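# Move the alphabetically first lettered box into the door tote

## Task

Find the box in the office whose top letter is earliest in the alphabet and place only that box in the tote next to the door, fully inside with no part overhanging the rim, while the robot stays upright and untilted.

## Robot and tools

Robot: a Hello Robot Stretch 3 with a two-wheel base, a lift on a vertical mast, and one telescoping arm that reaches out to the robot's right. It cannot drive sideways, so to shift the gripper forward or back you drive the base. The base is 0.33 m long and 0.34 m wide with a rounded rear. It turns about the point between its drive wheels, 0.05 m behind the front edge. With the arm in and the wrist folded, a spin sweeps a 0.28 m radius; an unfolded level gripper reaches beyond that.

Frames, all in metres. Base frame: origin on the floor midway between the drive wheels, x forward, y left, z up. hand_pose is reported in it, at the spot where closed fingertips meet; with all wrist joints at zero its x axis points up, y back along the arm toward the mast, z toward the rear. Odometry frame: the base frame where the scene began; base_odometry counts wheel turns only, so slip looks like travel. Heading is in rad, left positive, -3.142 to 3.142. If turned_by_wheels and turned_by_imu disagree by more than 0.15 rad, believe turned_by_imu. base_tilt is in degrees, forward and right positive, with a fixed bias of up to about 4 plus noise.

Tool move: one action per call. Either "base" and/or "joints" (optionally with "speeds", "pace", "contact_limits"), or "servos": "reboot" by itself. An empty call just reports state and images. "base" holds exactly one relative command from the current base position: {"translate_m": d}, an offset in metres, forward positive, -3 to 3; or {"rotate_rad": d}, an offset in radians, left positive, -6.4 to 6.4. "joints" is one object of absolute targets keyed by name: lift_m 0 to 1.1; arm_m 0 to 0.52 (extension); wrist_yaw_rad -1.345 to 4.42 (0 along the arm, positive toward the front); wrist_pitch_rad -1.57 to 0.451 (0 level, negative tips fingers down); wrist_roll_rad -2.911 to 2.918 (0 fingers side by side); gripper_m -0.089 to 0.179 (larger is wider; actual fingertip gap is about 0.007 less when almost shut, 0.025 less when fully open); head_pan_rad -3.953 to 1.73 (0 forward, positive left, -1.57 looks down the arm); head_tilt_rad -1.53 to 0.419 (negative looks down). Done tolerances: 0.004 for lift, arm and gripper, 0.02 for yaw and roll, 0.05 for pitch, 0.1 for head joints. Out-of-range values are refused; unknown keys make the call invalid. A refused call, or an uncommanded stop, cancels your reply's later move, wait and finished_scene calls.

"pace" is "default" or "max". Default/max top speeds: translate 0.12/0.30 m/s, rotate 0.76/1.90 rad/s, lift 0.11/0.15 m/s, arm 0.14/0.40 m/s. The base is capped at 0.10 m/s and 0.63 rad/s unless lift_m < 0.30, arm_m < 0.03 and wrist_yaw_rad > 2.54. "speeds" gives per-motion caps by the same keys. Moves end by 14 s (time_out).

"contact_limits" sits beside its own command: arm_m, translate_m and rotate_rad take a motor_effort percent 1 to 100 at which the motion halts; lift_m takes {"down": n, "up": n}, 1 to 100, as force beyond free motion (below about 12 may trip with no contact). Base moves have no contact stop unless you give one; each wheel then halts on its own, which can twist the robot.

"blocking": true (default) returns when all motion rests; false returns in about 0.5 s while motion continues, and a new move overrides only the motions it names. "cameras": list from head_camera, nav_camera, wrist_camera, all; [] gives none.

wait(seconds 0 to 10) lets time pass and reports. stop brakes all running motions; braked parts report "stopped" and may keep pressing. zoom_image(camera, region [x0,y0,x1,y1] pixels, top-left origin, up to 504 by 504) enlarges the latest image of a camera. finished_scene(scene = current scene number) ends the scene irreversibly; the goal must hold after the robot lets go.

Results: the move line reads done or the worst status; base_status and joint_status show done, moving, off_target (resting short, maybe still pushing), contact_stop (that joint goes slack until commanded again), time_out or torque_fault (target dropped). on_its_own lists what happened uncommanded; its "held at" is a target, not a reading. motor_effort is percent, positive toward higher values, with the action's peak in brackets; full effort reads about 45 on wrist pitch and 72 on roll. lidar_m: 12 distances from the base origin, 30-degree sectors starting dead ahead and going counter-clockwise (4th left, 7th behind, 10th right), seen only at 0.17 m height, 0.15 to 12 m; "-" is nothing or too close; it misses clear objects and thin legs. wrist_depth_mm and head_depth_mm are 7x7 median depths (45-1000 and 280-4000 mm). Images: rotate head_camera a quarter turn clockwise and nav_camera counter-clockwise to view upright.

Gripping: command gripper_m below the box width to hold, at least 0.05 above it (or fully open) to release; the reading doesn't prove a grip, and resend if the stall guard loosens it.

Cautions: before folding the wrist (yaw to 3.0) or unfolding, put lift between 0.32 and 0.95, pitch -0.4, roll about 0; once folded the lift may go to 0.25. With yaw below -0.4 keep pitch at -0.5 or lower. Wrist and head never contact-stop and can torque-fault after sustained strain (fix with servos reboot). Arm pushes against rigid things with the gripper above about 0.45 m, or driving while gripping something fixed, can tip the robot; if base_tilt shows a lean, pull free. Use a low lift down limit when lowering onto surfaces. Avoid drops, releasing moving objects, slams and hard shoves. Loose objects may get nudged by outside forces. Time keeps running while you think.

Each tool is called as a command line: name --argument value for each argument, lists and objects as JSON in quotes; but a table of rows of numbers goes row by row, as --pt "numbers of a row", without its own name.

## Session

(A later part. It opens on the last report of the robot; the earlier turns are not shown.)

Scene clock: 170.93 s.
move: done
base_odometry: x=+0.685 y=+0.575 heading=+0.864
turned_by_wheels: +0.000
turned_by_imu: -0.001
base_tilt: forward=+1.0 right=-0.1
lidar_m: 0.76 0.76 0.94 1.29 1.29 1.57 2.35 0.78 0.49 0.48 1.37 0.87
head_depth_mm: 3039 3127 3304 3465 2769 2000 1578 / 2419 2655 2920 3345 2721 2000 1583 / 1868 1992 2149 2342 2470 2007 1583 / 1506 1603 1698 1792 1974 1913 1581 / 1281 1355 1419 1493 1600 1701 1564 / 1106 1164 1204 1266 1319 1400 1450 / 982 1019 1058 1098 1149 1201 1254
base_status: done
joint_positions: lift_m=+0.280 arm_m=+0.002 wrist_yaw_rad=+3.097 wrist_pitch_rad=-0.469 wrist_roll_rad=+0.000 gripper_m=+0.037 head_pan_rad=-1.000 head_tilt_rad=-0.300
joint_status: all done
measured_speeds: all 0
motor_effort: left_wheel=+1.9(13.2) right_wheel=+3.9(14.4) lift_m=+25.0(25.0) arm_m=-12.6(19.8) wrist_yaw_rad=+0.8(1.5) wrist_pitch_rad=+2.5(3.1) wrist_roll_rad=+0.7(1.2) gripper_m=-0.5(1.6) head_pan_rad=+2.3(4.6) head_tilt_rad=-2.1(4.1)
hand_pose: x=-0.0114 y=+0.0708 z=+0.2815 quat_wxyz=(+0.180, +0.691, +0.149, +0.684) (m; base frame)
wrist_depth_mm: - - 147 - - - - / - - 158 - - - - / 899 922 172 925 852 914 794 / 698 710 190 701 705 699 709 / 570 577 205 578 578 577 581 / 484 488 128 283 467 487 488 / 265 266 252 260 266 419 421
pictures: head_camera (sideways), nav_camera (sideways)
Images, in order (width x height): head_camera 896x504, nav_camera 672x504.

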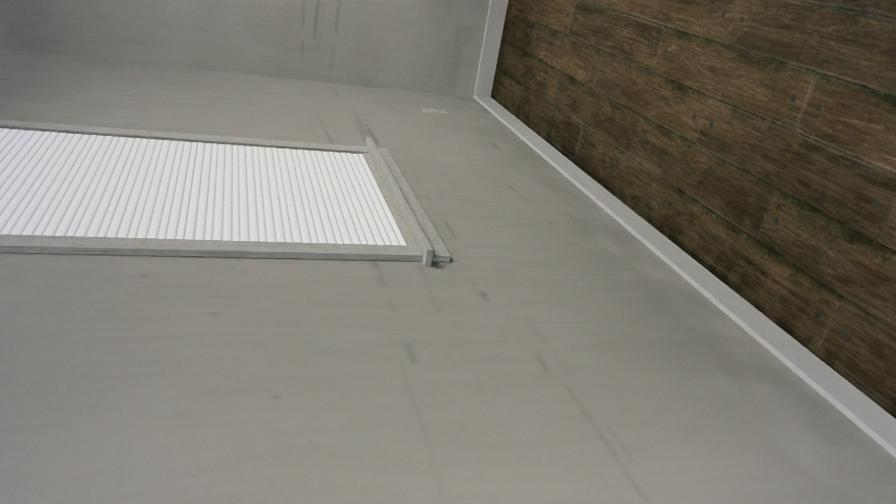

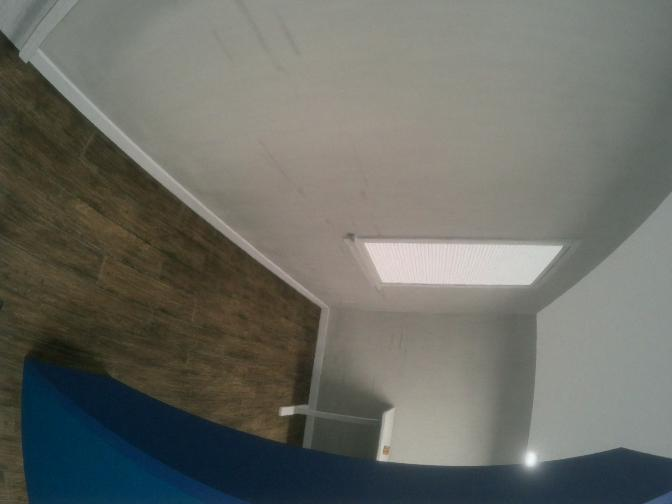

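move --base '{"rotate_rad": -1.079}' --joints '{"head_pan_rad": 0, "head_tilt_rad": -0.3}' --pace "max" --cameras '["nav_camera"]'

move --base '{"translate_m": 0.85}' --joints '{"head_pan_rad": -1.3, "head_tilt_rad": -0.3}' --pace "max" --cameras '["head_camera", "nav_camera"]'

Scene clock: 179.80 s.
move: done
base_odometry: x=+0.685 y=+0.575 heading=-0.215
turned_by_wheels: -1.079
turned_by_imu: -1.074
base_tilt: forward=+0.8 right=-0.1
lidar_m: 1.41 0.88 0.79 0.76 0.93 1.29 1.29 1.56 2.34 0.80 0.50 0.48
head_depth_mm: 2962 3111 3272 3461 2736 2005 1583 / 3000 3162 3330 3481 2749 1980 1579 / 2174 2288 2586 2776 2611 1989 1568 / 1692 1818 1931 2045 2229 1979 1563 / 1402 1484 1558 1646 1757 1826 1582 / 1205 1265 1311 1376 1441 1508 1531 / 1050 1093 1125 1182 1227 1281 1339
base_status: done
joint_positions: lift_m=+0.280 arm_m=+0.002 wrist_yaw_rad=+3.097 wrist_pitch_rad=-0.469 wrist_roll_rad=+0.000 gripper_m=+0.037 head_pan_rad=+0.015 head_tilt_rad=-0.300
joint_status: all done
measured_speeds: translate_m=+0.000 rotate_rad=+0.000 lift_m=+0.000 arm_m=+0.000 wrist_yaw_rad=+0.000 wrist_pitch_rad=+0.000 wrist_roll_rad=+0.000 head_pan_rad=-0.024 head_tilt_rad=+0.000
motor_effort: left_wheel=+9.4(17.5) right_wheel=-8.1(15.7) lift_m=+27.2(27.3) arm_m=-16.4(16.4) wrist_yaw_rad=+0.7(1.4) wrist_pitch_rad=+2.9(3.0) wrist_roll_rad=+0.9(1.2) gripper_m=-0.3(1.4) head_pan_rad=-2.5(4.3) head_tilt_rad=-1.3(4.1)
hand_pose: x=-0.0114 y=+0.0708 z=+0.2815 quat_wxyz=(+0.180, +0.691, +0.149, +0.684) (m; base frame)
wrist_depth_mm: - 873 143 - 721 - - / - - 155 - - - - / - 894 171 868 823 - - / 660 705 190 712 701 694 716 / 587 571 205 575 563 573 577 / 488 486 127 281 477 480 484 / 266 265 251 260 266 422 422
pictures: nav_camera (sideways)
Images, in order (width x height): nav_camera 672x504.

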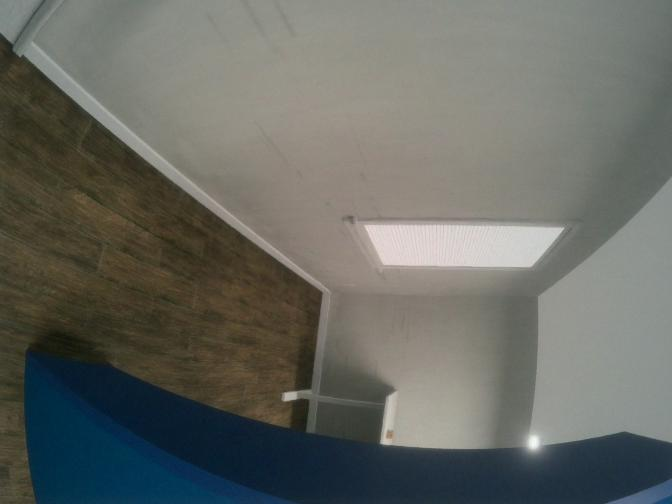

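Scene clock: 183.97 s.
move: done
base_odometry: x=+1.516 y=+0.394 heading=-0.215
turned_by_wheels: +0.000
turned_by_imu: +0.000
base_tilt: forward=+1.0 right=-0.3
lidar_m: 0.92 0.57 0.51 0.52 0.62 1.13 2.09 0.50 0.45 0.45 2.89 2.30
head_depth_mm: 2979 3106 3211 3370 2769 2009 1591 / 3188 3341 3410 3607 2702 1998 1581 / 3314 3592 3755 3713 2737 1988 1573 / 3668 3816 - - 2711 1987 1563 / 3430 3550 3896 3841 2712 1979 1567 / 3075 3200 3313 3395 2665 1967 1551 / 2827 2901 3053 3182 2624 1978 1559
base_status: done
joint_positions: lift_m=+0.280 arm_m=+0.002 wrist_yaw_rad=+3.097 wrist_pitch_rad=-0.469 wrist_roll_rad=+0.000 gripper_m=+0.037 head_pan_rad=-1.302 head_tilt_rad=-0.301
joint_status: all done
measured_speeds: all 0
motor_effort: left_wheel=+7.2(19.3) right_wheel=+0.0(6.7) lift_m=+29.3(29.3) arm_m=-19.2(20.6) wrist_yaw_rad=+1.0(1.4) wrist_pitch_rad=+2.9(3.1) wrist_roll_rad=+0.8(1.2) gripper_m=-0.9(1.5) head_pan_rad=+3.5(4.1) head_tilt_rad=-0.4(4.1)
hand_pose: x=-0.0114 y=+0.0708 z=+0.2815 quat_wxyz=(+0.180, +0.691, +0.149, +0.684) (m; base frame)
wrist_depth_mm: - - 142 - - - - / - - 156 - - - - / 824 - 170 - - - - / 703 689 190 668 - - - / 569 573 204 576 579 573 559 / 485 489 128 282 471 484 482 / 267 266 252 259 266 421 421
pictures: head_camera (sideways), nav_camera (sideways)
Images, in order (width x height): head_camera 896x504, nav_camera 672x504.

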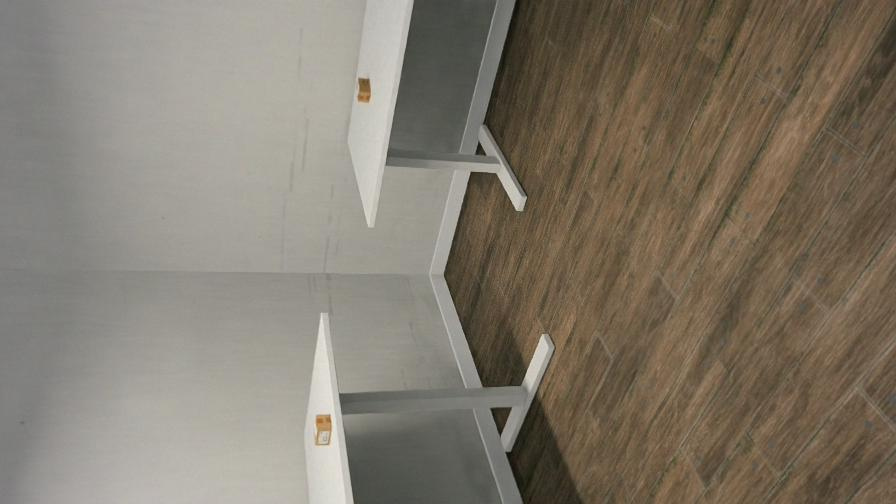

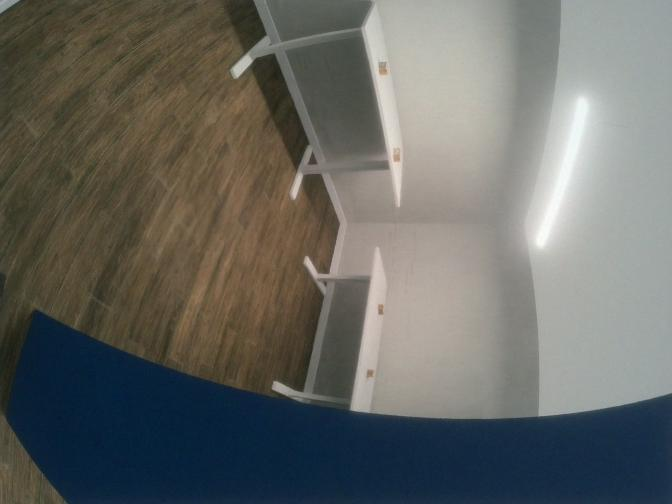

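move --base '{"rotate_rad": -1.241}' --joints '{"head_pan_rad": 0, "head_tilt_rad": -0.3}' --pace "max" --cameras '["nav_camera"]'

move --base '{"translate_m": 2.0}' --joints '{"head_pan_rad": -0.4, "head_tilt_rad": -0.35}' --pace "max" --cameras '["head_camera", "nav_camera"]'

move --joints '{"head_pan_rad": 0.5, "head_tilt_rad": -0.35}' --cameras '["head_camera"]'

Scene clock: 196.83 s.
move: done
base_odometry: x=+1.516 y=+0.394 heading=-1.455
turned_by_wheels: -1.241
turned_by_imu: -1.235
base_tilt: forward=+1.0 right=-0.1
lidar_m: 2.89 2.31 1.30 0.64 0.52 0.51 0.56 0.87 2.08 0.56 0.45 0.45
head_depth_mm: 3118 3212 3377 3514 2750 1982 1591 / 3360 3500 3606 3701 2778 1975 1562 / 3606 3784 3991 - 2733 1991 1569 / 3452 3643 3842 3910 2742 1993 1571 / 3085 3276 3444 3576 2670 1986 1566 / 2859 3023 3095 3323 2669 1960 1564 / 2661 2777 2844 3006 2674 1955 1543
base_status: done
joint_positions: lift_m=+0.280 arm_m=+0.002 wrist_yaw_rad=+3.097 wrist_pitch_rad=-0.469 wrist_roll_rad=+0.000 gripper_m=+0.037 head_pan_rad=+0.016 head_tilt_rad=-0.301
joint_status: all done
measured_speeds: translate_m=+0.000 rotate_rad=+0.000 lift_m=+0.000 arm_m=+0.000 wrist_yaw_rad=+0.000 wrist_pitch_rad=+0.000 wrist_roll_rad=+0.000 head_pan_rad=-0.024 head_tilt_rad=+0.000
motor_effort: left_wheel=+10.6(17.5) right_wheel=-8.6(15.9) lift_m=+27.5(30.6) arm_m=-19.7(20.6) wrist_yaw_rad=+1.0(1.2) wrist_pitch_rad=+2.7(3.2) wrist_roll_rad=+0.7(1.0) gripper_m=+0.2(0.9) head_pan_rad=-3.7(5.1) head_tilt_rad=+0.6(4.1)
hand_pose: x=-0.0114 y=+0.0708 z=+0.2815 quat_wxyz=(+0.180, +0.691, +0.149, +0.684) (m; base frame)
wrist_depth_mm: - - 143 - - - - / - - 155 - - - - / - - 171 852 915 907 898 / - - 190 712 709 698 706 / 474 549 205 561 576 569 573 / 468 489 127 281 467 490 485 / 265 265 251 260 266 421 418
pictures: nav_camera (sideways)
Images, in order (width x height): nav_camera 672x504.

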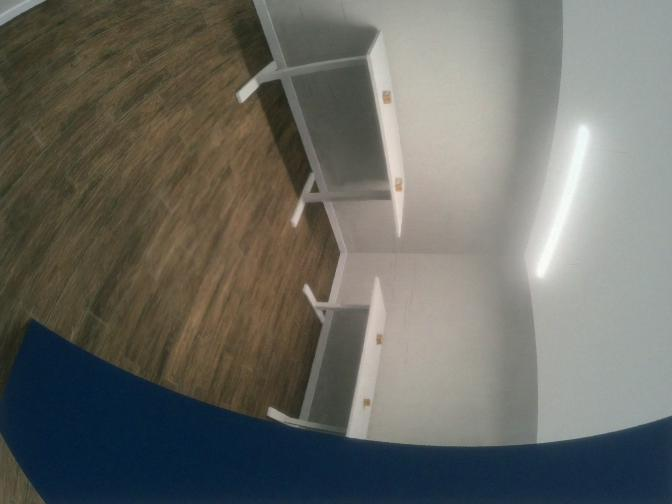

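Scene clock: 206.73 s.
move: done
base_odometry: x=+1.750 y=-1.592 heading=-1.455
turned_by_wheels: +0.000
turned_by_imu: -2.246
base_tilt: forward=+0.9 right=-0.2
lidar_m: 0.20 0.52 0.72 0.79 2.82 2.45 2.07 1.48 1.08 1.05 1.09 0.15
head_depth_mm: - - - - - - - / - - - - - - - / - - - - - - - / - - - - - - - / - - - - - - - / - - - 344 382 406 351 / 383 403 430 462 494 448 361
base_status: done
joint_positions: lift_m=+0.280 arm_m=+0.002 wrist_yaw_rad=+3.095 wrist_pitch_rad=-0.469 wrist_roll_rad=+0.003 gripper_m=+0.037 head_pan_rad=-0.400 head_tilt_rad=-0.350
joint_status: all done
measured_speeds: all 0
on_its_own: left_wheel is at rest, and its effort (+26.2) is outside its rest range (-21 to +21); right_wheel is at rest, and its effort (+31.1) is outside its rest range (-21 to +21)
motor_effort: left_wheel=+26.2(69.3) right_wheel=+31.1(49.1) lift_m=+29.8(30.0) arm_m=+16.9(20.3) wrist_yaw_rad=+1.8(47.5) wrist_pitch_rad=+2.8(4.4) wrist_roll_rad=-0.1(1.1) gripper_m=+0.5(1.4) head_pan_rad=+2.0(5.0) head_tilt_rad=+0.5(5.8)
hand_pose: x=-0.0112 y=+0.0707 z=+0.2814 quat_wxyz=(+0.181, +0.692, +0.148, +0.683) (m; base frame)
wrist_depth_mm: - - 147 - - 761 - / - - 158 - - 796 - / 935 849 172 896 - - - / 696 704 190 665 - - 583 / 575 571 205 559 151 - - / 490 482 127 282 - - - / 265 266 252 260 246 - -
pictures: head_camera (sideways), nav_camera (sideways)
Images, in order (width x height): head_camera 896x504, nav_camera 672x504.

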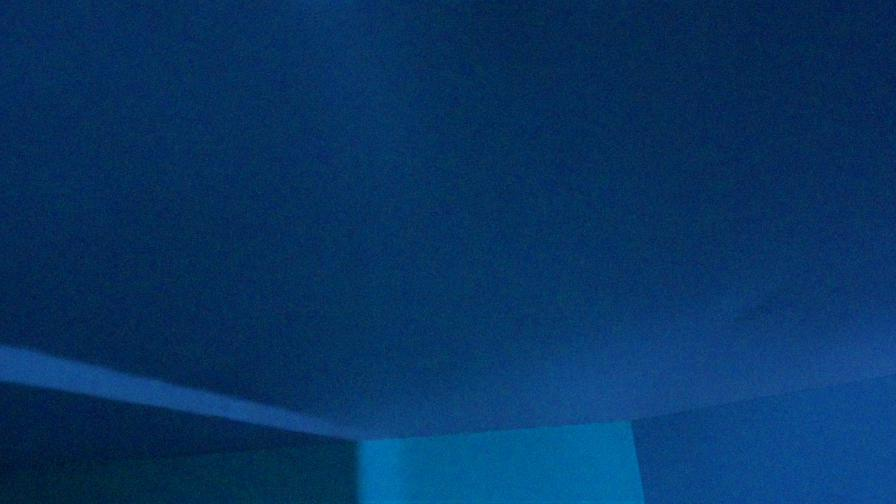

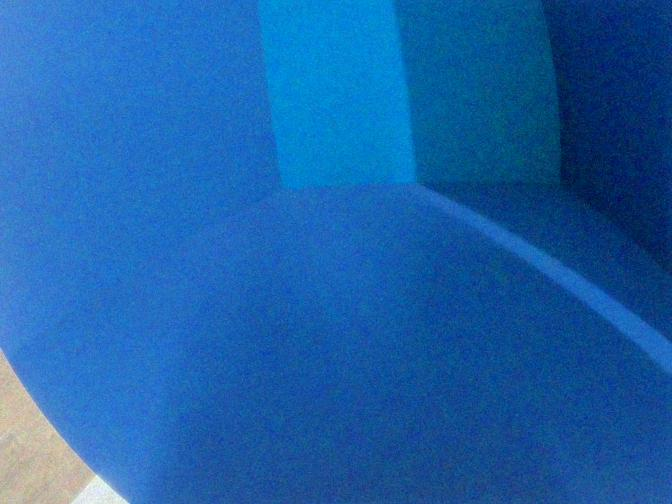

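Scene clock: 207.77 s.
move: done
base_odometry: x=+1.750 y=-1.592 heading=-1.455
turned_by_wheels: +0.000
turned_by_imu: +0.000
base_tilt: forward=+0.9 right=-0.1
lidar_m: 0.20 0.52 0.72 0.79 2.82 2.45 2.07 1.47 1.08 1.05 1.09 0.16
head_depth_mm: 408 429 449 475 502 456 367 / 431 453 479 506 532 455 365 / 456 481 509 541 564 453 363 / 483 513 545 583 595 451 363 / 516 548 586 629 597 451 362 / 551 590 634 682 592 449 361 / 593 638 691 739 592 448 362
base_status: not commanded
joint_positions: lift_m=+0.280 arm_m=+0.002 wrist_yaw_rad=+3.095 wrist_pitch_rad=-0.469 wrist_roll_rad=+0.003 gripper_m=+0.037 head_pan_rad=+0.521 head_tilt_rad=-0.350
joint_status: all done
measured_speeds: all 0
on_its_own: left_wheel is at rest, and its effort (+25.9) is outside its rest range (-21 to +21); right_wheel is at rest, and its effort (+30.9) is outside its rest range (-21 to +21)
motor_effort: left_wheel=+25.9(26.2) right_wheel=+30.9(31.5) lift_m=+30.4(30.8) arm_m=+14.9(16.6) wrist_yaw_rad=+1.5(2.2) wrist_pitch_rad=+2.8(3.1) wrist_roll_rad=-0.2(0.3) gripper_m=+0.3(1.1) head_pan_rad=+0.7(4.4) head_tilt_rad=+1.2(2.7)
hand_pose: x=-0.0112 y=+0.0707 z=+0.2814 quat_wxyz=(+0.181, +0.692, +0.148, +0.683) (m; base frame)
wrist_depth_mm: - - 146 - - 735 - / - - 159 - - 795 - / 905 868 173 905 - - - / 708 697 190 669 - - 572 / 578 576 205 560 151 - - / 485 483 128 281 - - - / 266 266 253 259 247 - -
pictures: head_camera (sideways)
Images, in order (width x height): head_camera 896x504.

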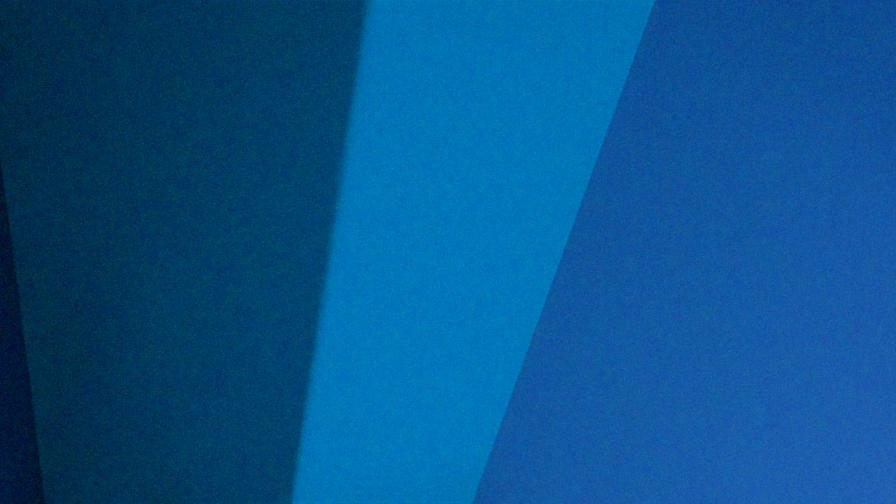

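move --base '{"translate_m": -0.25}' --joints '{"head_pan_rad": 0.0, "head_tilt_rad": -0.6}' --contact_limits '{"translate_m": 45}' --cameras '["nav_camera"]'

Scene clock: 228.20 s.
move: done
base_odometry: x=+1.721 y=-1.344 heading=-1.455
turned_by_wheels: +0.000
turned_by_imu: +0.002
base_tilt: forward=+0.9 right=-0.3
lidar_m: 0.30 0.78 0.84 1.75 2.82 2.25 1.82 1.48 1.08 1.05 1.09 0.31
head_depth_mm: - - - 301 1672 1492 1269 / 408 377 356 307 341 393 1193 / 612 663 685 511 418 415 574 / 617 677 716 526 417 826 741 / 619 682 711 527 418 828 738 / 623 688 716 525 416 827 739 / 628 696 714 527 417 825 739
base_status: done
joint_positions: lift_m=+0.280 arm_m=+0.002 wrist_yaw_rad=+3.095 wrist_pitch_rad=-0.469 wrist_roll_rad=+0.003 gripper_m=+0.037 head_pan_rad=-0.003 head_tilt_rad=-0.601
joint_status: all done
measured_speeds: all 0
motor_effort: left_wheel=-7.4(22.5) right_wheel=-3.2(27.1) lift_m=+22.6(30.6) arm_m=+2.7(8.4) wrist_yaw_rad=+1.7(2.4) wrist_pitch_rad=+3.2(3.2) wrist_roll_rad=-0.2(0.3) gripper_m=-0.2(1.7) head_pan_rad=+3.9(5.4) head_tilt_rad=-2.2(5.7)
contact_limits: translate_m 45 (maximum 100)
hand_pose: x=-0.0112 y=+0.0707 z=+0.2814 quat_wxyz=(+0.181, +0.692, +0.148, +0.683) (m; base frame)
wrist_depth_mm: - - 147 - - - - / - - 159 - - - 820 / 904 849 172 901 869 - - / 724 699 190 716 696 616 - / 580 579 205 567 578 526 - / 486 484 128 282 473 468 - / 266 265 251 258 268 422 398
pictures: nav_camera (sideways)
Images, in order (width x height): nav_camera 672x504.

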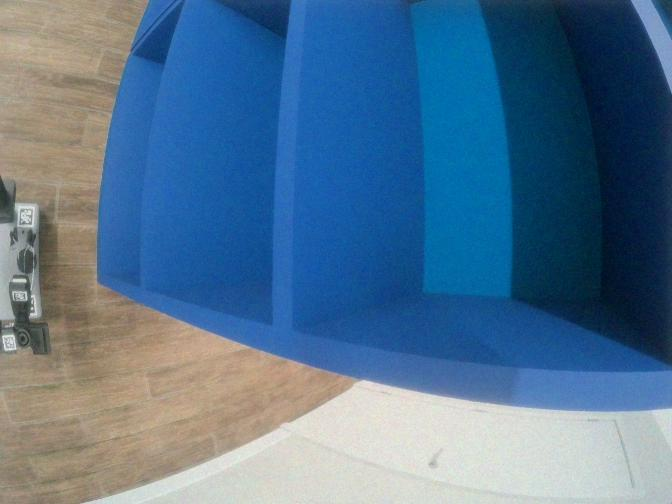

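move --base '{"translate_m": -0.3}' --contact_limits '{"translate_m": 45}' --pace "max" --cameras '[]'

move --base '{"rotate_rad": 2.09}' --contact_limits '{"rotate_rad": 45}' --joints '{"head_pan_rad": 0.0, "head_tilt_rad": -0.3}' --pace "max" --cameras '["head_camera", "nav_camera"]'

Scene clock: 241.83 s.
move: done
base_odometry: x=+1.687 y=-1.046 heading=-1.455
turned_by_wheels: +0.000
turned_by_imu: +0.001
base_tilt: forward=+1.2 right=-0.1
lidar_m: 0.60 1.09 0.99 2.29 2.78 2.01 1.53 1.47 1.08 1.04 1.08 1.49
head_depth_mm: 2362 2590 2817 2274 1784 1482 1258 / 477 526 2549 2193 1793 1482 1266 / 863 921 684 822 801 930 1192 / 880 953 720 1203 1046 933 1181 / 885 963 716 1209 1046 1293 1184 / 892 956 713 1222 1046 1288 1191 / 904 958 713 1225 1043 1290 1205
base_status: done
joint_positions: lift_m=+0.280 arm_m=+0.002 wrist_yaw_rad=+3.095 wrist_pitch_rad=-0.469 wrist_roll_rad=+0.003 gripper_m=+0.037 head_pan_rad=+0.000 head_tilt_rad=-0.601
joint_status: not commanded
measured_speeds: all 0
motor_effort: left_wheel=-3.8(14.2) right_wheel=+1.2(11.8) lift_m=+27.2(27.2) arm_m=-7.1(7.1) wrist_yaw_rad=+1.8(2.3) wrist_pitch_rad=+2.9(3.2) wrist_roll_rad=-0.1(0.4) gripper_m=-1.0(1.3) head_pan_rad=+4.3(4.3) head_tilt_rad=-0.8(2.3)
contact_limits: translate_m 45 (maximum 100)
hand_pose: x=-0.0112 y=+0.0707 z=+0.2814 quat_wxyz=(+0.181, +0.692, +0.148, +0.683) (m; base frame)
wrist_depth_mm: - - 146 - - - - / - - 159 - - - - / 896 851 172 897 895 882 - / 706 703 191 700 709 695 670 / 572 576 204 564 567 578 575 / 481 488 128 281 468 487 486 / 267 265 252 259 268 420 421
pictures: none
No camera images: "cameras" was empty.

Scene clock: 244.23 s.
move: done
base_odometry: x=+1.686 y=-1.045 heading=+0.634
turned_by_wheels: +2.090
turned_by_imu: +2.081
base_tilt: forward=+0.9 right=-0.2
lidar_m: 2.44 2.01 1.52 1.51 1.09 1.04 1.08 1.46 0.60 1.08 0.99 2.29
head_depth_mm: 2411 2485 2632 2641 2745 2006 1589 / 2525 2667 2752 2574 2611 1996 1572 / 2714 2791 2896 3123 2746 1975 1571 / 2859 2963 3144 3364 2729 1988 1572 / 2797 2932 3114 3306 2658 1976 1572 / 2493 2568 2634 2858 2657 1958 1571 / 2253 2312 2367 2017 2321 1962 1556
base_status: done
joint_positions: lift_m=+0.280 arm_m=+0.002 wrist_yaw_rad=+3.095 wrist_pitch_rad=-0.469 wrist_roll_rad=+0.003 gripper_m=+0.037 head_pan_rad=+0.000 head_tilt_rad=-0.300
joint_status: all done
measured_speeds: all 0
motor_effort: left_wheel=-7.7(17.5) right_wheel=+8.8(16.4) lift_m=+28.1(30.7) arm_m=-20.4(20.6) wrist_yaw_rad=+1.6(2.2) wrist_pitch_rad=+2.5(3.2) wrist_roll_rad=-0.2(0.3) gripper_m=+0.4(1.5) head_pan_rad=+2.9(4.3) head_tilt_rad=+3.5(4.6)
contact_limits: rotate_rad 45 (maximum 100)
hand_pose: x=-0.0112 y=+0.0707 z=+0.2814 quat_wxyz=(+0.181, +0.692, +0.148, +0.683) (m; base frame)
wrist_depth_mm: - - 147 - - - - / - - 158 - - - - / 875 839 172 916 920 906 891 / 702 704 190 699 706 704 703 / 570 575 205 567 577 572 567 / 482 488 127 280 471 483 481 / 266 266 253 257 267 423 424
pictures: head_camera (sideways), nav_camera (sideways)
Images, in order (width x height): head_camera 896x504, nav_camera 672x504.

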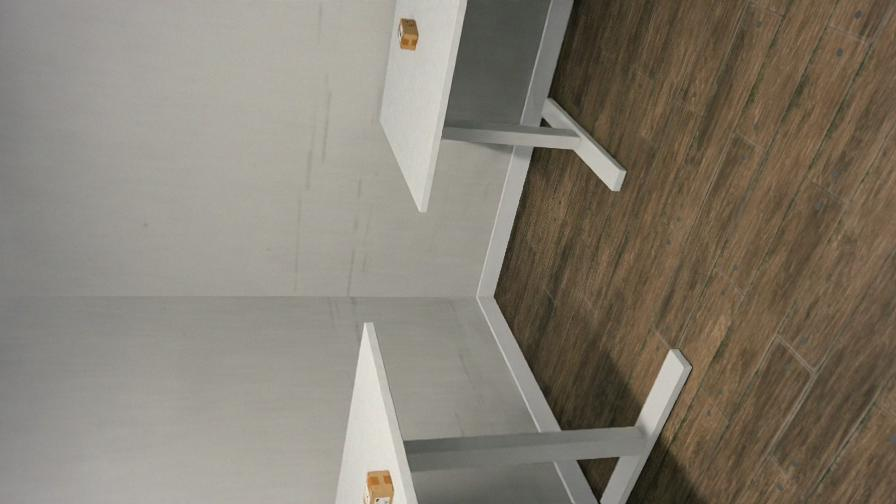

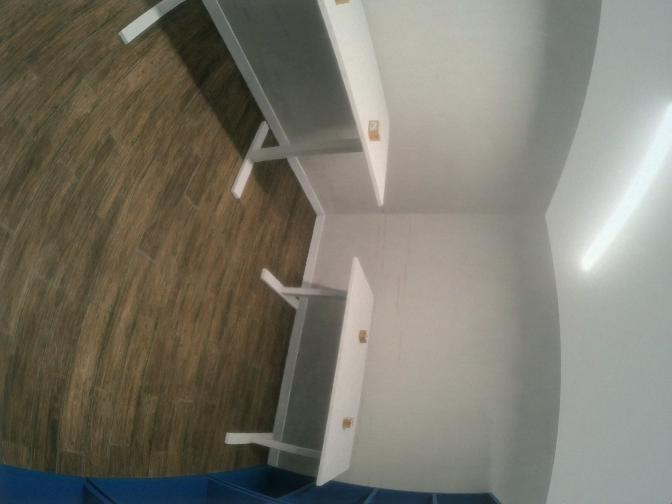

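zoom_image --camera "head_camera" --region '[350, 455, 410, 504]'

zoom_image --camera "head_camera" --region '[380, 5, 440, 65]'

Scaled by 8.400 from the camera's 896x504 image, which has a finer 1280x720 frame.

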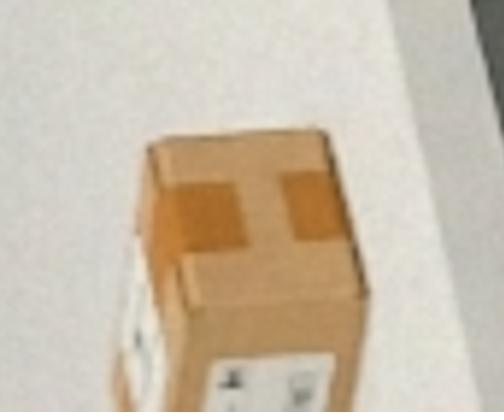

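Scaled by 8.400 from the camera's 896x504 image, which has a finer 1280x720 frame.

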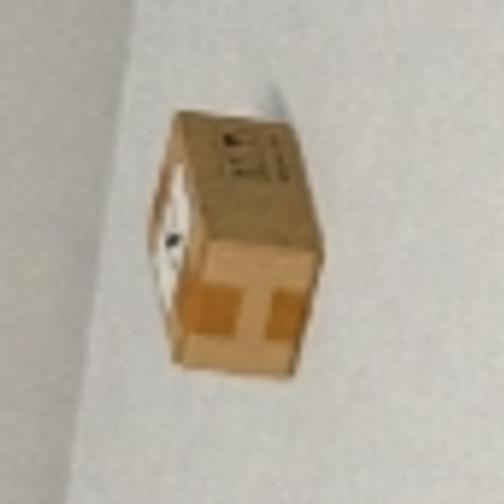

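move --base '{"translate_m": 0.95}' --joints '{"head_pan_rad": 0.75, "head_tilt_rad": -0.45}' --contact_limits '{"translate_m": 45}' --pace "max" --cameras '["head_camera", "nav_camera"]'

move --joints '{"head_pan_rad": -0.5, "head_tilt_rad": -0.4}' --cameras '["head_camera"]'

Scene clock: 266.57 s.
move: done
base_odometry: x=+2.452 y=-0.483 heading=+0.634
turned_by_wheels: +0.000
turned_by_imu: +0.000
base_tilt: forward=+0.9 right=-0.2
lidar_m: 1.50 1.17 1.52 1.27 1.95 1.86 1.93 1.37 1.05 1.39 1.63 1.89
head_depth_mm: 1422 1559 1630 949 2022 1683 1400 / 1400 1500 1270 954 1939 1640 1352 / 1362 1465 1267 890 1873 1577 1385 / 1328 1432 1256 824 1865 1678 1383 / 1296 1401 1248 843 1800 1668 1379 / 1278 1368 1238 829 1759 1672 1384 / 1249 1331 1236 826 1710 1657 1383
base_status: done
joint_positions: lift_m=+0.280 arm_m=+0.002 wrist_yaw_rad=+3.095 wrist_pitch_rad=-0.469 wrist_roll_rad=+0.003 gripper_m=+0.037 head_pan_rad=+0.751 head_tilt_rad=-0.450
joint_status: all done
measured_speeds: all 0
motor_effort: left_wheel=+2.7(11.9) right_wheel=+3.2(16.0) lift_m=+24.4(24.5) arm_m=-14.7(17.8) wrist_yaw_rad=+1.8(2.4) wrist_pitch_rad=+2.6(3.4) wrist_roll_rad=-0.1(0.3) gripper_m=-0.7(1.2) head_pan_rad=-3.9(4.5) head_tilt_rad=-2.5(4.2)
contact_limits: translate_m 45 (maximum 100)
hand_pose: x=-0.0112 y=+0.0707 z=+0.2814 quat_wxyz=(+0.181, +0.692, +0.148, +0.683) (m; base frame)
wrist_depth_mm: - - 146 - - - - / - - 158 - - - - / 906 839 173 904 888 891 939 / 709 705 190 696 703 706 698 / 568 572 203 577 571 581 573 / 490 490 127 282 472 493 487 / 265 266 252 257 267 424 424
pictures: head_camera (sideways), nav_camera (sideways)
Images, in order (width x height): head_camera 896x504, nav_camera 672x504.

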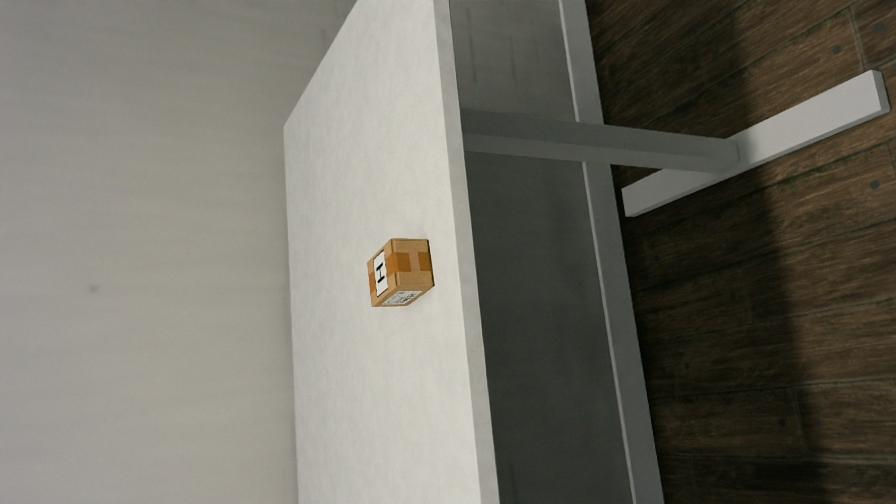

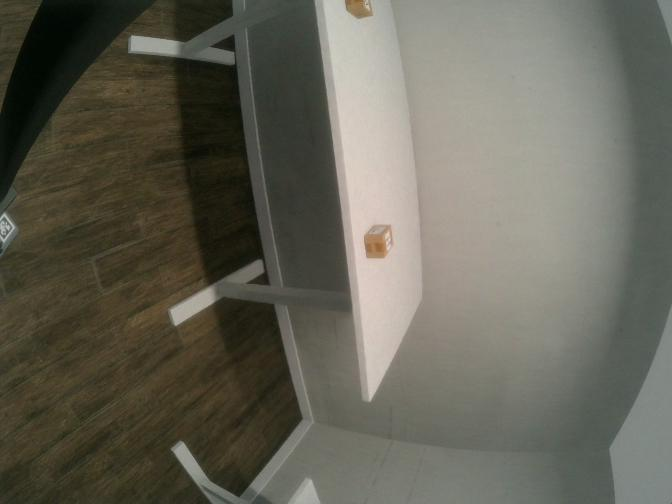

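Scene clock: 267.73 s.
move: done
base_odometry: x=+2.452 y=-0.483 heading=+0.634
turned_by_wheels: +0.000
turned_by_imu: +0.000
base_tilt: forward=+1.0 right=-0.2
lidar_m: 1.50 1.17 1.51 1.27 1.95 1.86 1.93 1.37 1.05 1.39 1.62 1.89
head_depth_mm: 1608 1725 1829 1462 2098 1769 1432 / 1612 1707 1845 1465 2102 1770 1436 / 1615 1725 1860 1449 2137 1747 1435 / 1617 1741 1868 1446 2123 1751 1435 / 1617 1728 1864 1437 2158 1749 1434 / 1635 1751 1883 1428 2013 1754 1428 / 1653 1741 1893 1425 2185 1745 1433
base_status: not commanded
joint_positions: lift_m=+0.280 arm_m=+0.002 wrist_yaw_rad=+3.095 wrist_pitch_rad=-0.469 wrist_roll_rad=+0.003 gripper_m=+0.037 head_pan_rad=-0.529 head_tilt_rad=-0.404
joint_status: all done
measured_speeds: all 0
motor_effort: left_wheel=+2.6(2.9) right_wheel=+3.3(3.8) lift_m=+25.4(25.8) arm_m=-13.3(14.6) wrist_yaw_rad=+2.2(2.2) wrist_pitch_rad=+2.6(3.1) wrist_roll_rad=-0.1(0.3) gripper_m=+0.7(1.0) head_pan_rad=+0.6(5.0) head_tilt_rad=+4.0(5.5)
contact_limits: translate_m 45 (maximum 100)
hand_pose: x=-0.0112 y=+0.0707 z=+0.2814 quat_wxyz=(+0.181, +0.692, +0.148, +0.683) (m; base frame)
wrist_depth_mm: - - 146 - - - - / - - 158 - - - - / 899 855 173 882 905 899 884 / 702 689 190 686 704 711 700 / 580 575 204 572 580 577 572 / 483 480 128 281 469 487 481 / 266 265 253 260 266 421 420
pictures: head_camera (sideways)
Images, in order (width x height): head_camera 896x504.

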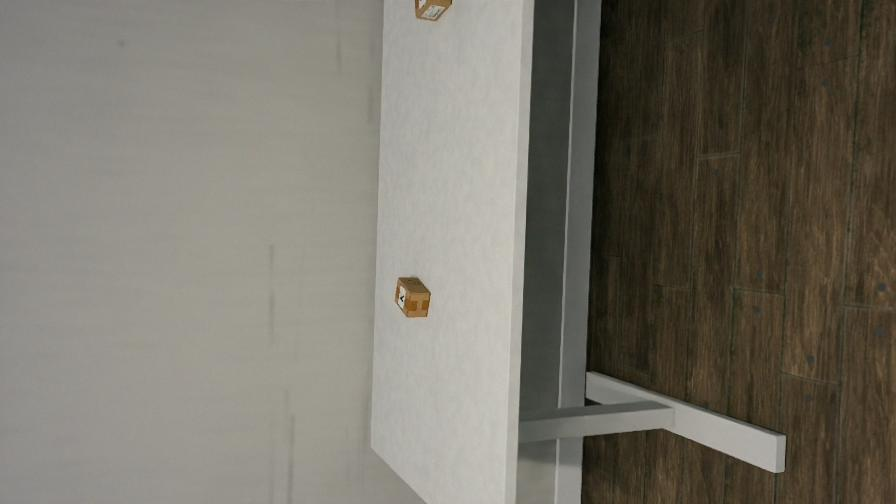

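zoom_image --camera "head_camera" --region '[385, 265, 440, 325]'

move --joints '{"head_pan_rad": 0.75, "head_tilt_rad": -0.45}' --cameras '["head_camera"]'

zoom_image --camera "head_camera" --region '[360, 230, 440, 310]'

move --joints '{"head_pan_rad": 1.5, "head_tilt_rad": -0.45}' --cameras '["head_camera"]'

move --joints '{"head_pan_rad": -0.85, "head_tilt_rad": -0.45}' --cameras '["head_camera"]'

Scaled by 8.400 from the camera's 896x504 image, which has a finer 1280x720 frame.

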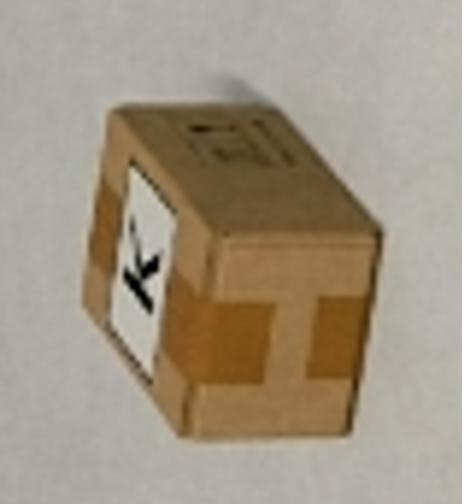

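Scene clock: 276.13 s.
move: done
base_odometry: x=+2.452 y=-0.483 heading=+0.634
turned_by_wheels: +0.000
turned_by_imu: +0.001
base_tilt: forward=+0.9 right=-0.4
lidar_m: 1.50 1.16 1.51 1.27 1.95 1.87 1.93 1.37 1.05 1.39 1.63 1.89
head_depth_mm: 1414 1522 1600 961 1983 1707 1402 / 1371 1498 1295 902 1404 1598 1362 / 1353 1451 1280 898 1883 1626 1385 / 1322 1410 1283 816 1847 1685 1396 / 1305 1400 1272 840 1805 1669 1390 / 1269 1363 1258 836 1745 1675 1378 / 1247 1331 1255 830 1710 1675 1391
base_status: not commanded
joint_positions: lift_m=+0.280 arm_m=+0.002 wrist_yaw_rad=+3.095 wrist_pitch_rad=-0.469 wrist_roll_rad=+0.003 gripper_m=+0.037 head_pan_rad=+0.778 head_tilt_rad=-0.446
joint_status: all done
measured_speeds: all 0
motor_effort: left_wheel=+2.7(2.8) right_wheel=+3.4(3.6) lift_m=+29.2(29.2) arm_m=-10.0(11.1) wrist_yaw_rad=+1.8(2.3) wrist_pitch_rad=+2.7(3.1) wrist_roll_rad=+0.0(0.3) gripper_m=+0.3(1.1) head_pan_rad=+0.2(4.5) head_tilt_rad=-2.0(3.5)
contact_limits: translate_m 45 (maximum 100)
hand_pose: x=-0.0112 y=+0.0707 z=+0.2814 quat_wxyz=(+0.181, +0.692, +0.148, +0.683) (m; base frame)
wrist_depth_mm: - - 147 - - - - / - - 159 - - - - / 893 860 172 900 927 909 901 / 699 689 190 700 694 696 693 / 563 571 204 574 573 575 575 / 482 484 127 283 468 480 487 / 263 266 252 260 267 422 420
pictures: head_camera (sideways)
Images, in order (width x height): head_camera 896x504.

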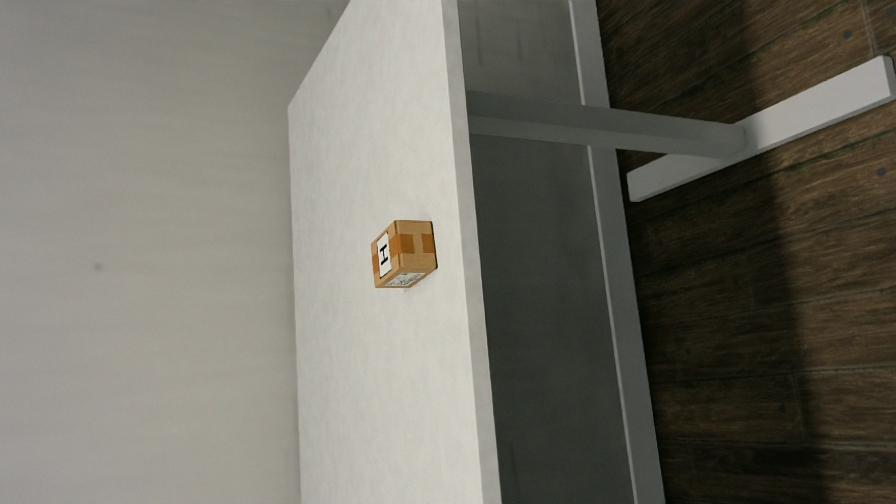

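Scaled by 6.300 from the camera's 896x504 image, which has a finer 1280x720 frame.

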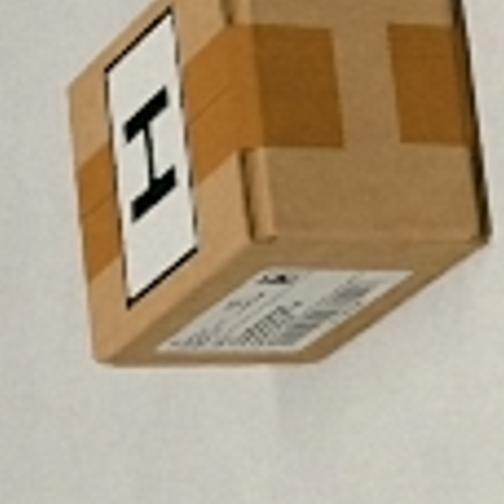

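Scene clock: 277.10 s.
move: done
base_odometry: x=+2.452 y=-0.483 heading=+0.634
turned_by_wheels: +0.000
turned_by_imu: +0.000
base_tilt: forward=+1.1 right=-0.1
lidar_m: 1.50 1.17 1.52 1.27 1.95 1.87 1.93 1.37 1.05 1.39 1.63 1.89
head_depth_mm: 1287 1373 1288 844 1687 1687 1408 / 1349 1443 1282 899 1836 1696 1394 / 1417 1514 1272 951 1914 1683 1386 / 1499 1615 1279 1415 1959 1675 1383 / 1590 1699 1263 1425 2058 1627 1383 / 1675 1821 1860 2202 2136 1659 1380 / 1786 1952 2074 2362 2119 1674 1377
base_status: not commanded
joint_positions: lift_m=+0.280 arm_m=+0.002 wrist_yaw_rad=+3.095 wrist_pitch_rad=-0.469 wrist_roll_rad=+0.003 gripper_m=+0.037 head_pan_rad=+1.529 head_tilt_rad=-0.448
joint_status: all done
measured_speeds: all 0
motor_effort: left_wheel=+2.7(2.8) right_wheel=+3.3(3.6) lift_m=+29.4(29.8) arm_m=-9.0(10.0) wrist_yaw_rad=+2.1(2.2) wrist_pitch_rad=+3.3(3.3) wrist_roll_rad=+0.3(0.3) gripper_m=+0.6(0.9) head_pan_rad=-1.0(5.3) head_tilt_rad=-2.6(5.2)
contact_limits: translate_m 45 (maximum 100)
hand_pose: x=-0.0112 y=+0.0707 z=+0.2814 quat_wxyz=(+0.181, +0.692, +0.148, +0.683) (m; base frame)
wrist_depth_mm: - - 146 - - - - / - - 159 - - - - / 908 853 172 907 881 908 904 / 715 699 191 697 698 712 704 / 574 583 205 570 581 579 581 / 485 485 128 282 473 487 493 / 265 267 253 258 267 425 424
pictures: head_camera (sideways)
Images, in order (width x height): head_camera 896x504.

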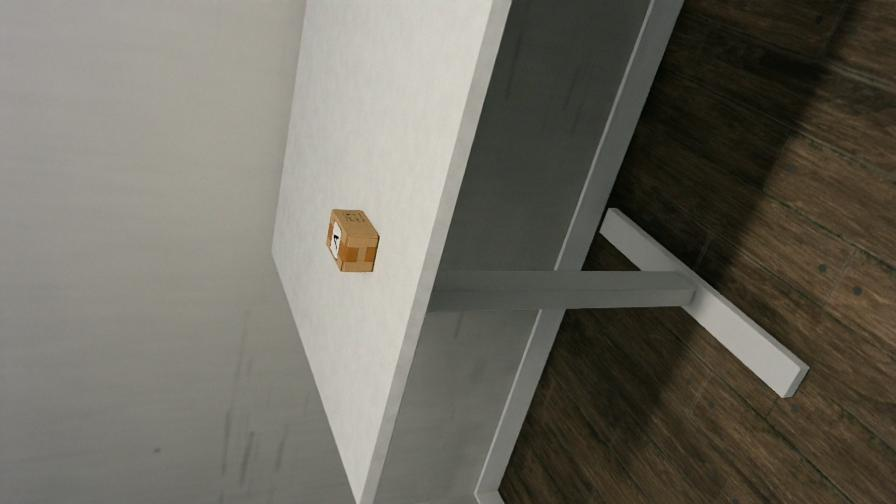

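Scene clock: 278.60 s.
move: done
base_odometry: x=+2.452 y=-0.483 heading=+0.634
turned_by_wheels: +0.000
turned_by_imu: +0.000
base_tilt: forward=+0.9 right=-0.2
lidar_m: 1.50 1.17 1.52 1.27 1.95 1.87 1.93 1.37 1.05 1.39 1.63 1.89
head_depth_mm: 1817 1935 2166 2082 2030 1686 1391 / 1798 1930 2061 1580 2123 1679 1392 / 1754 1894 1984 1550 1973 1663 1395 / 1699 1845 1927 1471 2105 1681 1378 / 1652 1770 1880 1375 2116 1686 1385 / 1606 1712 1817 1377 2093 1666 1383 / 1570 1673 1771 1283 2034 1657 1379
base_status: not commanded
joint_positions: lift_m=+0.280 arm_m=+0.002 wrist_yaw_rad=+3.095 wrist_pitch_rad=-0.469 wrist_roll_rad=+0.003 gripper_m=+0.037 head_pan_rad=-0.886 head_tilt_rad=-0.449
joint_status: all done
measured_speeds: all 0
motor_effort: left_wheel=+2.7(2.9) right_wheel=+3.8(3.8) lift_m=+30.4(30.6) arm_m=-7.7(9.4) wrist_yaw_rad=+2.0(2.4) wrist_pitch_rad=+2.5(3.1) wrist_roll_rad=-0.1(0.3) gripper_m=+0.1(1.1) head_pan_rad=+0.8(5.0) head_tilt_rad=-1.6(4.8)
contact_limits: translate_m 45 (maximum 100)
hand_pose: x=-0.0112 y=+0.0707 z=+0.2814 quat_wxyz=(+0.181, +0.692, +0.148, +0.683) (m; base frame)
wrist_depth_mm: - - 146 - - - - / - - 159 - - - - / 910 850 171 912 894 904 908 / 703 716 190 709 705 708 704 / 581 580 203 573 570 579 562 / 494 492 127 280 470 479 485 / 266 267 254 260 266 421 422
pictures: head_camera (sideways)
Images, in order (width x height): head_camera 896x504.

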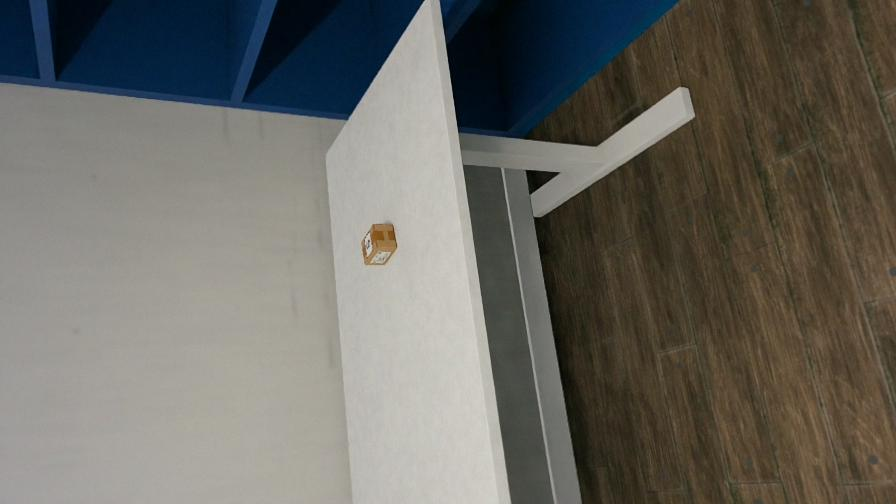

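zoom_image --camera "head_camera" --region '[350, 210, 410, 275]'

move --joints '{"head_pan_rad": 1.5, "head_tilt_rad": -0.45}' --cameras '["head_camera"]'

zoom_image --camera "head_camera" --region '[315, 200, 395, 280]'

Scaled by 7.754 from the camera's 896x504 image, which has a finer 1280x720 frame.

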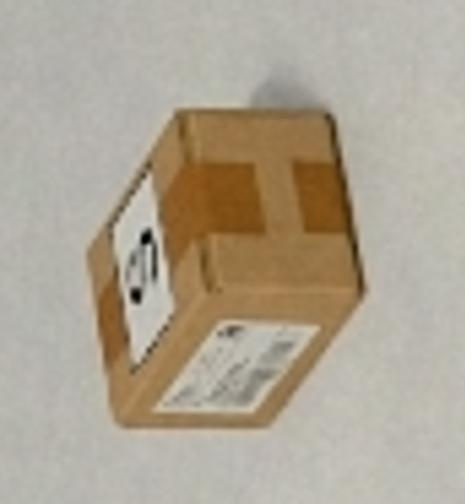

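Scene clock: 283.13 s.
move: done
base_odometry: x=+2.452 y=-0.483 heading=+0.634
turned_by_wheels: +0.000
turned_by_imu: +0.001
base_tilt: forward=+0.9 right=-0.2
lidar_m: 1.50 1.17 1.51 1.26 1.95 1.86 1.93 1.37 1.05 1.39 1.63 1.89
head_depth_mm: 1295 1387 1283 843 1723 1686 1394 / 1359 1446 1264 888 1835 1706 1397 / 1423 1539 1264 941 1924 1688 1376 / 1509 1627 1258 1399 1919 1644 1379 / 1606 1736 1247 2064 2039 1635 1381 / 1711 1862 1889 2219 2138 1667 1384 / 1829 1968 2118 2402 2116 1671 1370
base_status: not commanded
joint_positions: lift_m=+0.280 arm_m=+0.002 wrist_yaw_rad=+3.095 wrist_pitch_rad=-0.469 wrist_roll_rad=+0.003 gripper_m=+0.037 head_pan_rad=+1.547 head_tilt_rad=-0.450
joint_status: all done
measured_speeds: all 0
motor_effort: left_wheel=+2.5(2.9) right_wheel=+3.4(3.8) lift_m=+30.7(30.7) arm_m=-4.8(5.7) wrist_yaw_rad=+1.5(2.2) wrist_pitch_rad=+2.7(3.2) wrist_roll_rad=-0.3(0.3) gripper_m=+1.3(1.3) head_pan_rad=-1.4(6.4) head_tilt_rad=-1.5(5.0)
contact_limits: translate_m 45 (maximum 100)
hand_pose: x=-0.0112 y=+0.0707 z=+0.2814 quat_wxyz=(+0.181, +0.692, +0.148, +0.683) (m; base frame)
wrist_depth_mm: - - 146 - - - - / - - 158 - - - - / 921 845 173 928 889 900 914 / 695 701 190 696 695 707 703 / 575 571 204 582 565 576 566 / 484 486 127 283 471 485 485 / 267 265 253 259 266 417 420
pictures: head_camera (sideways)
Images, in order (width x height): head_camera 896x504.

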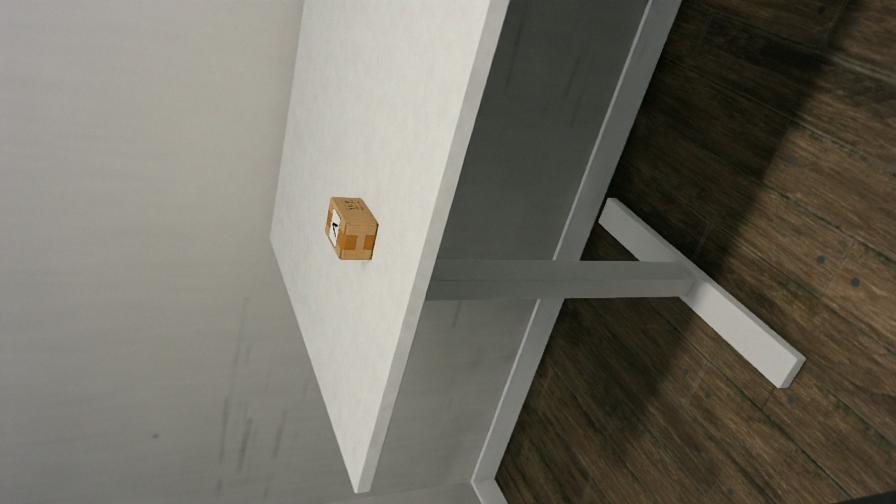

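Scaled by 6.300 from the camera's 896x504 image, which has a finer 1280x720 frame.

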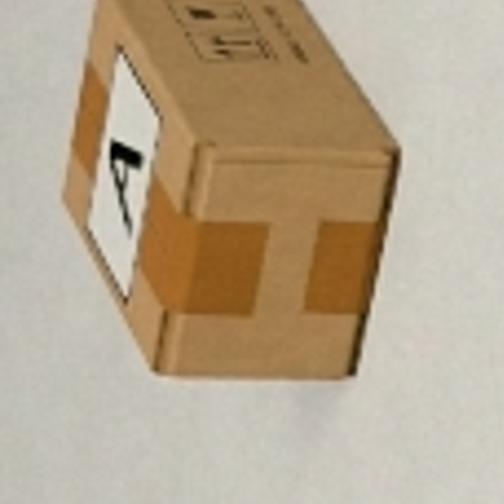

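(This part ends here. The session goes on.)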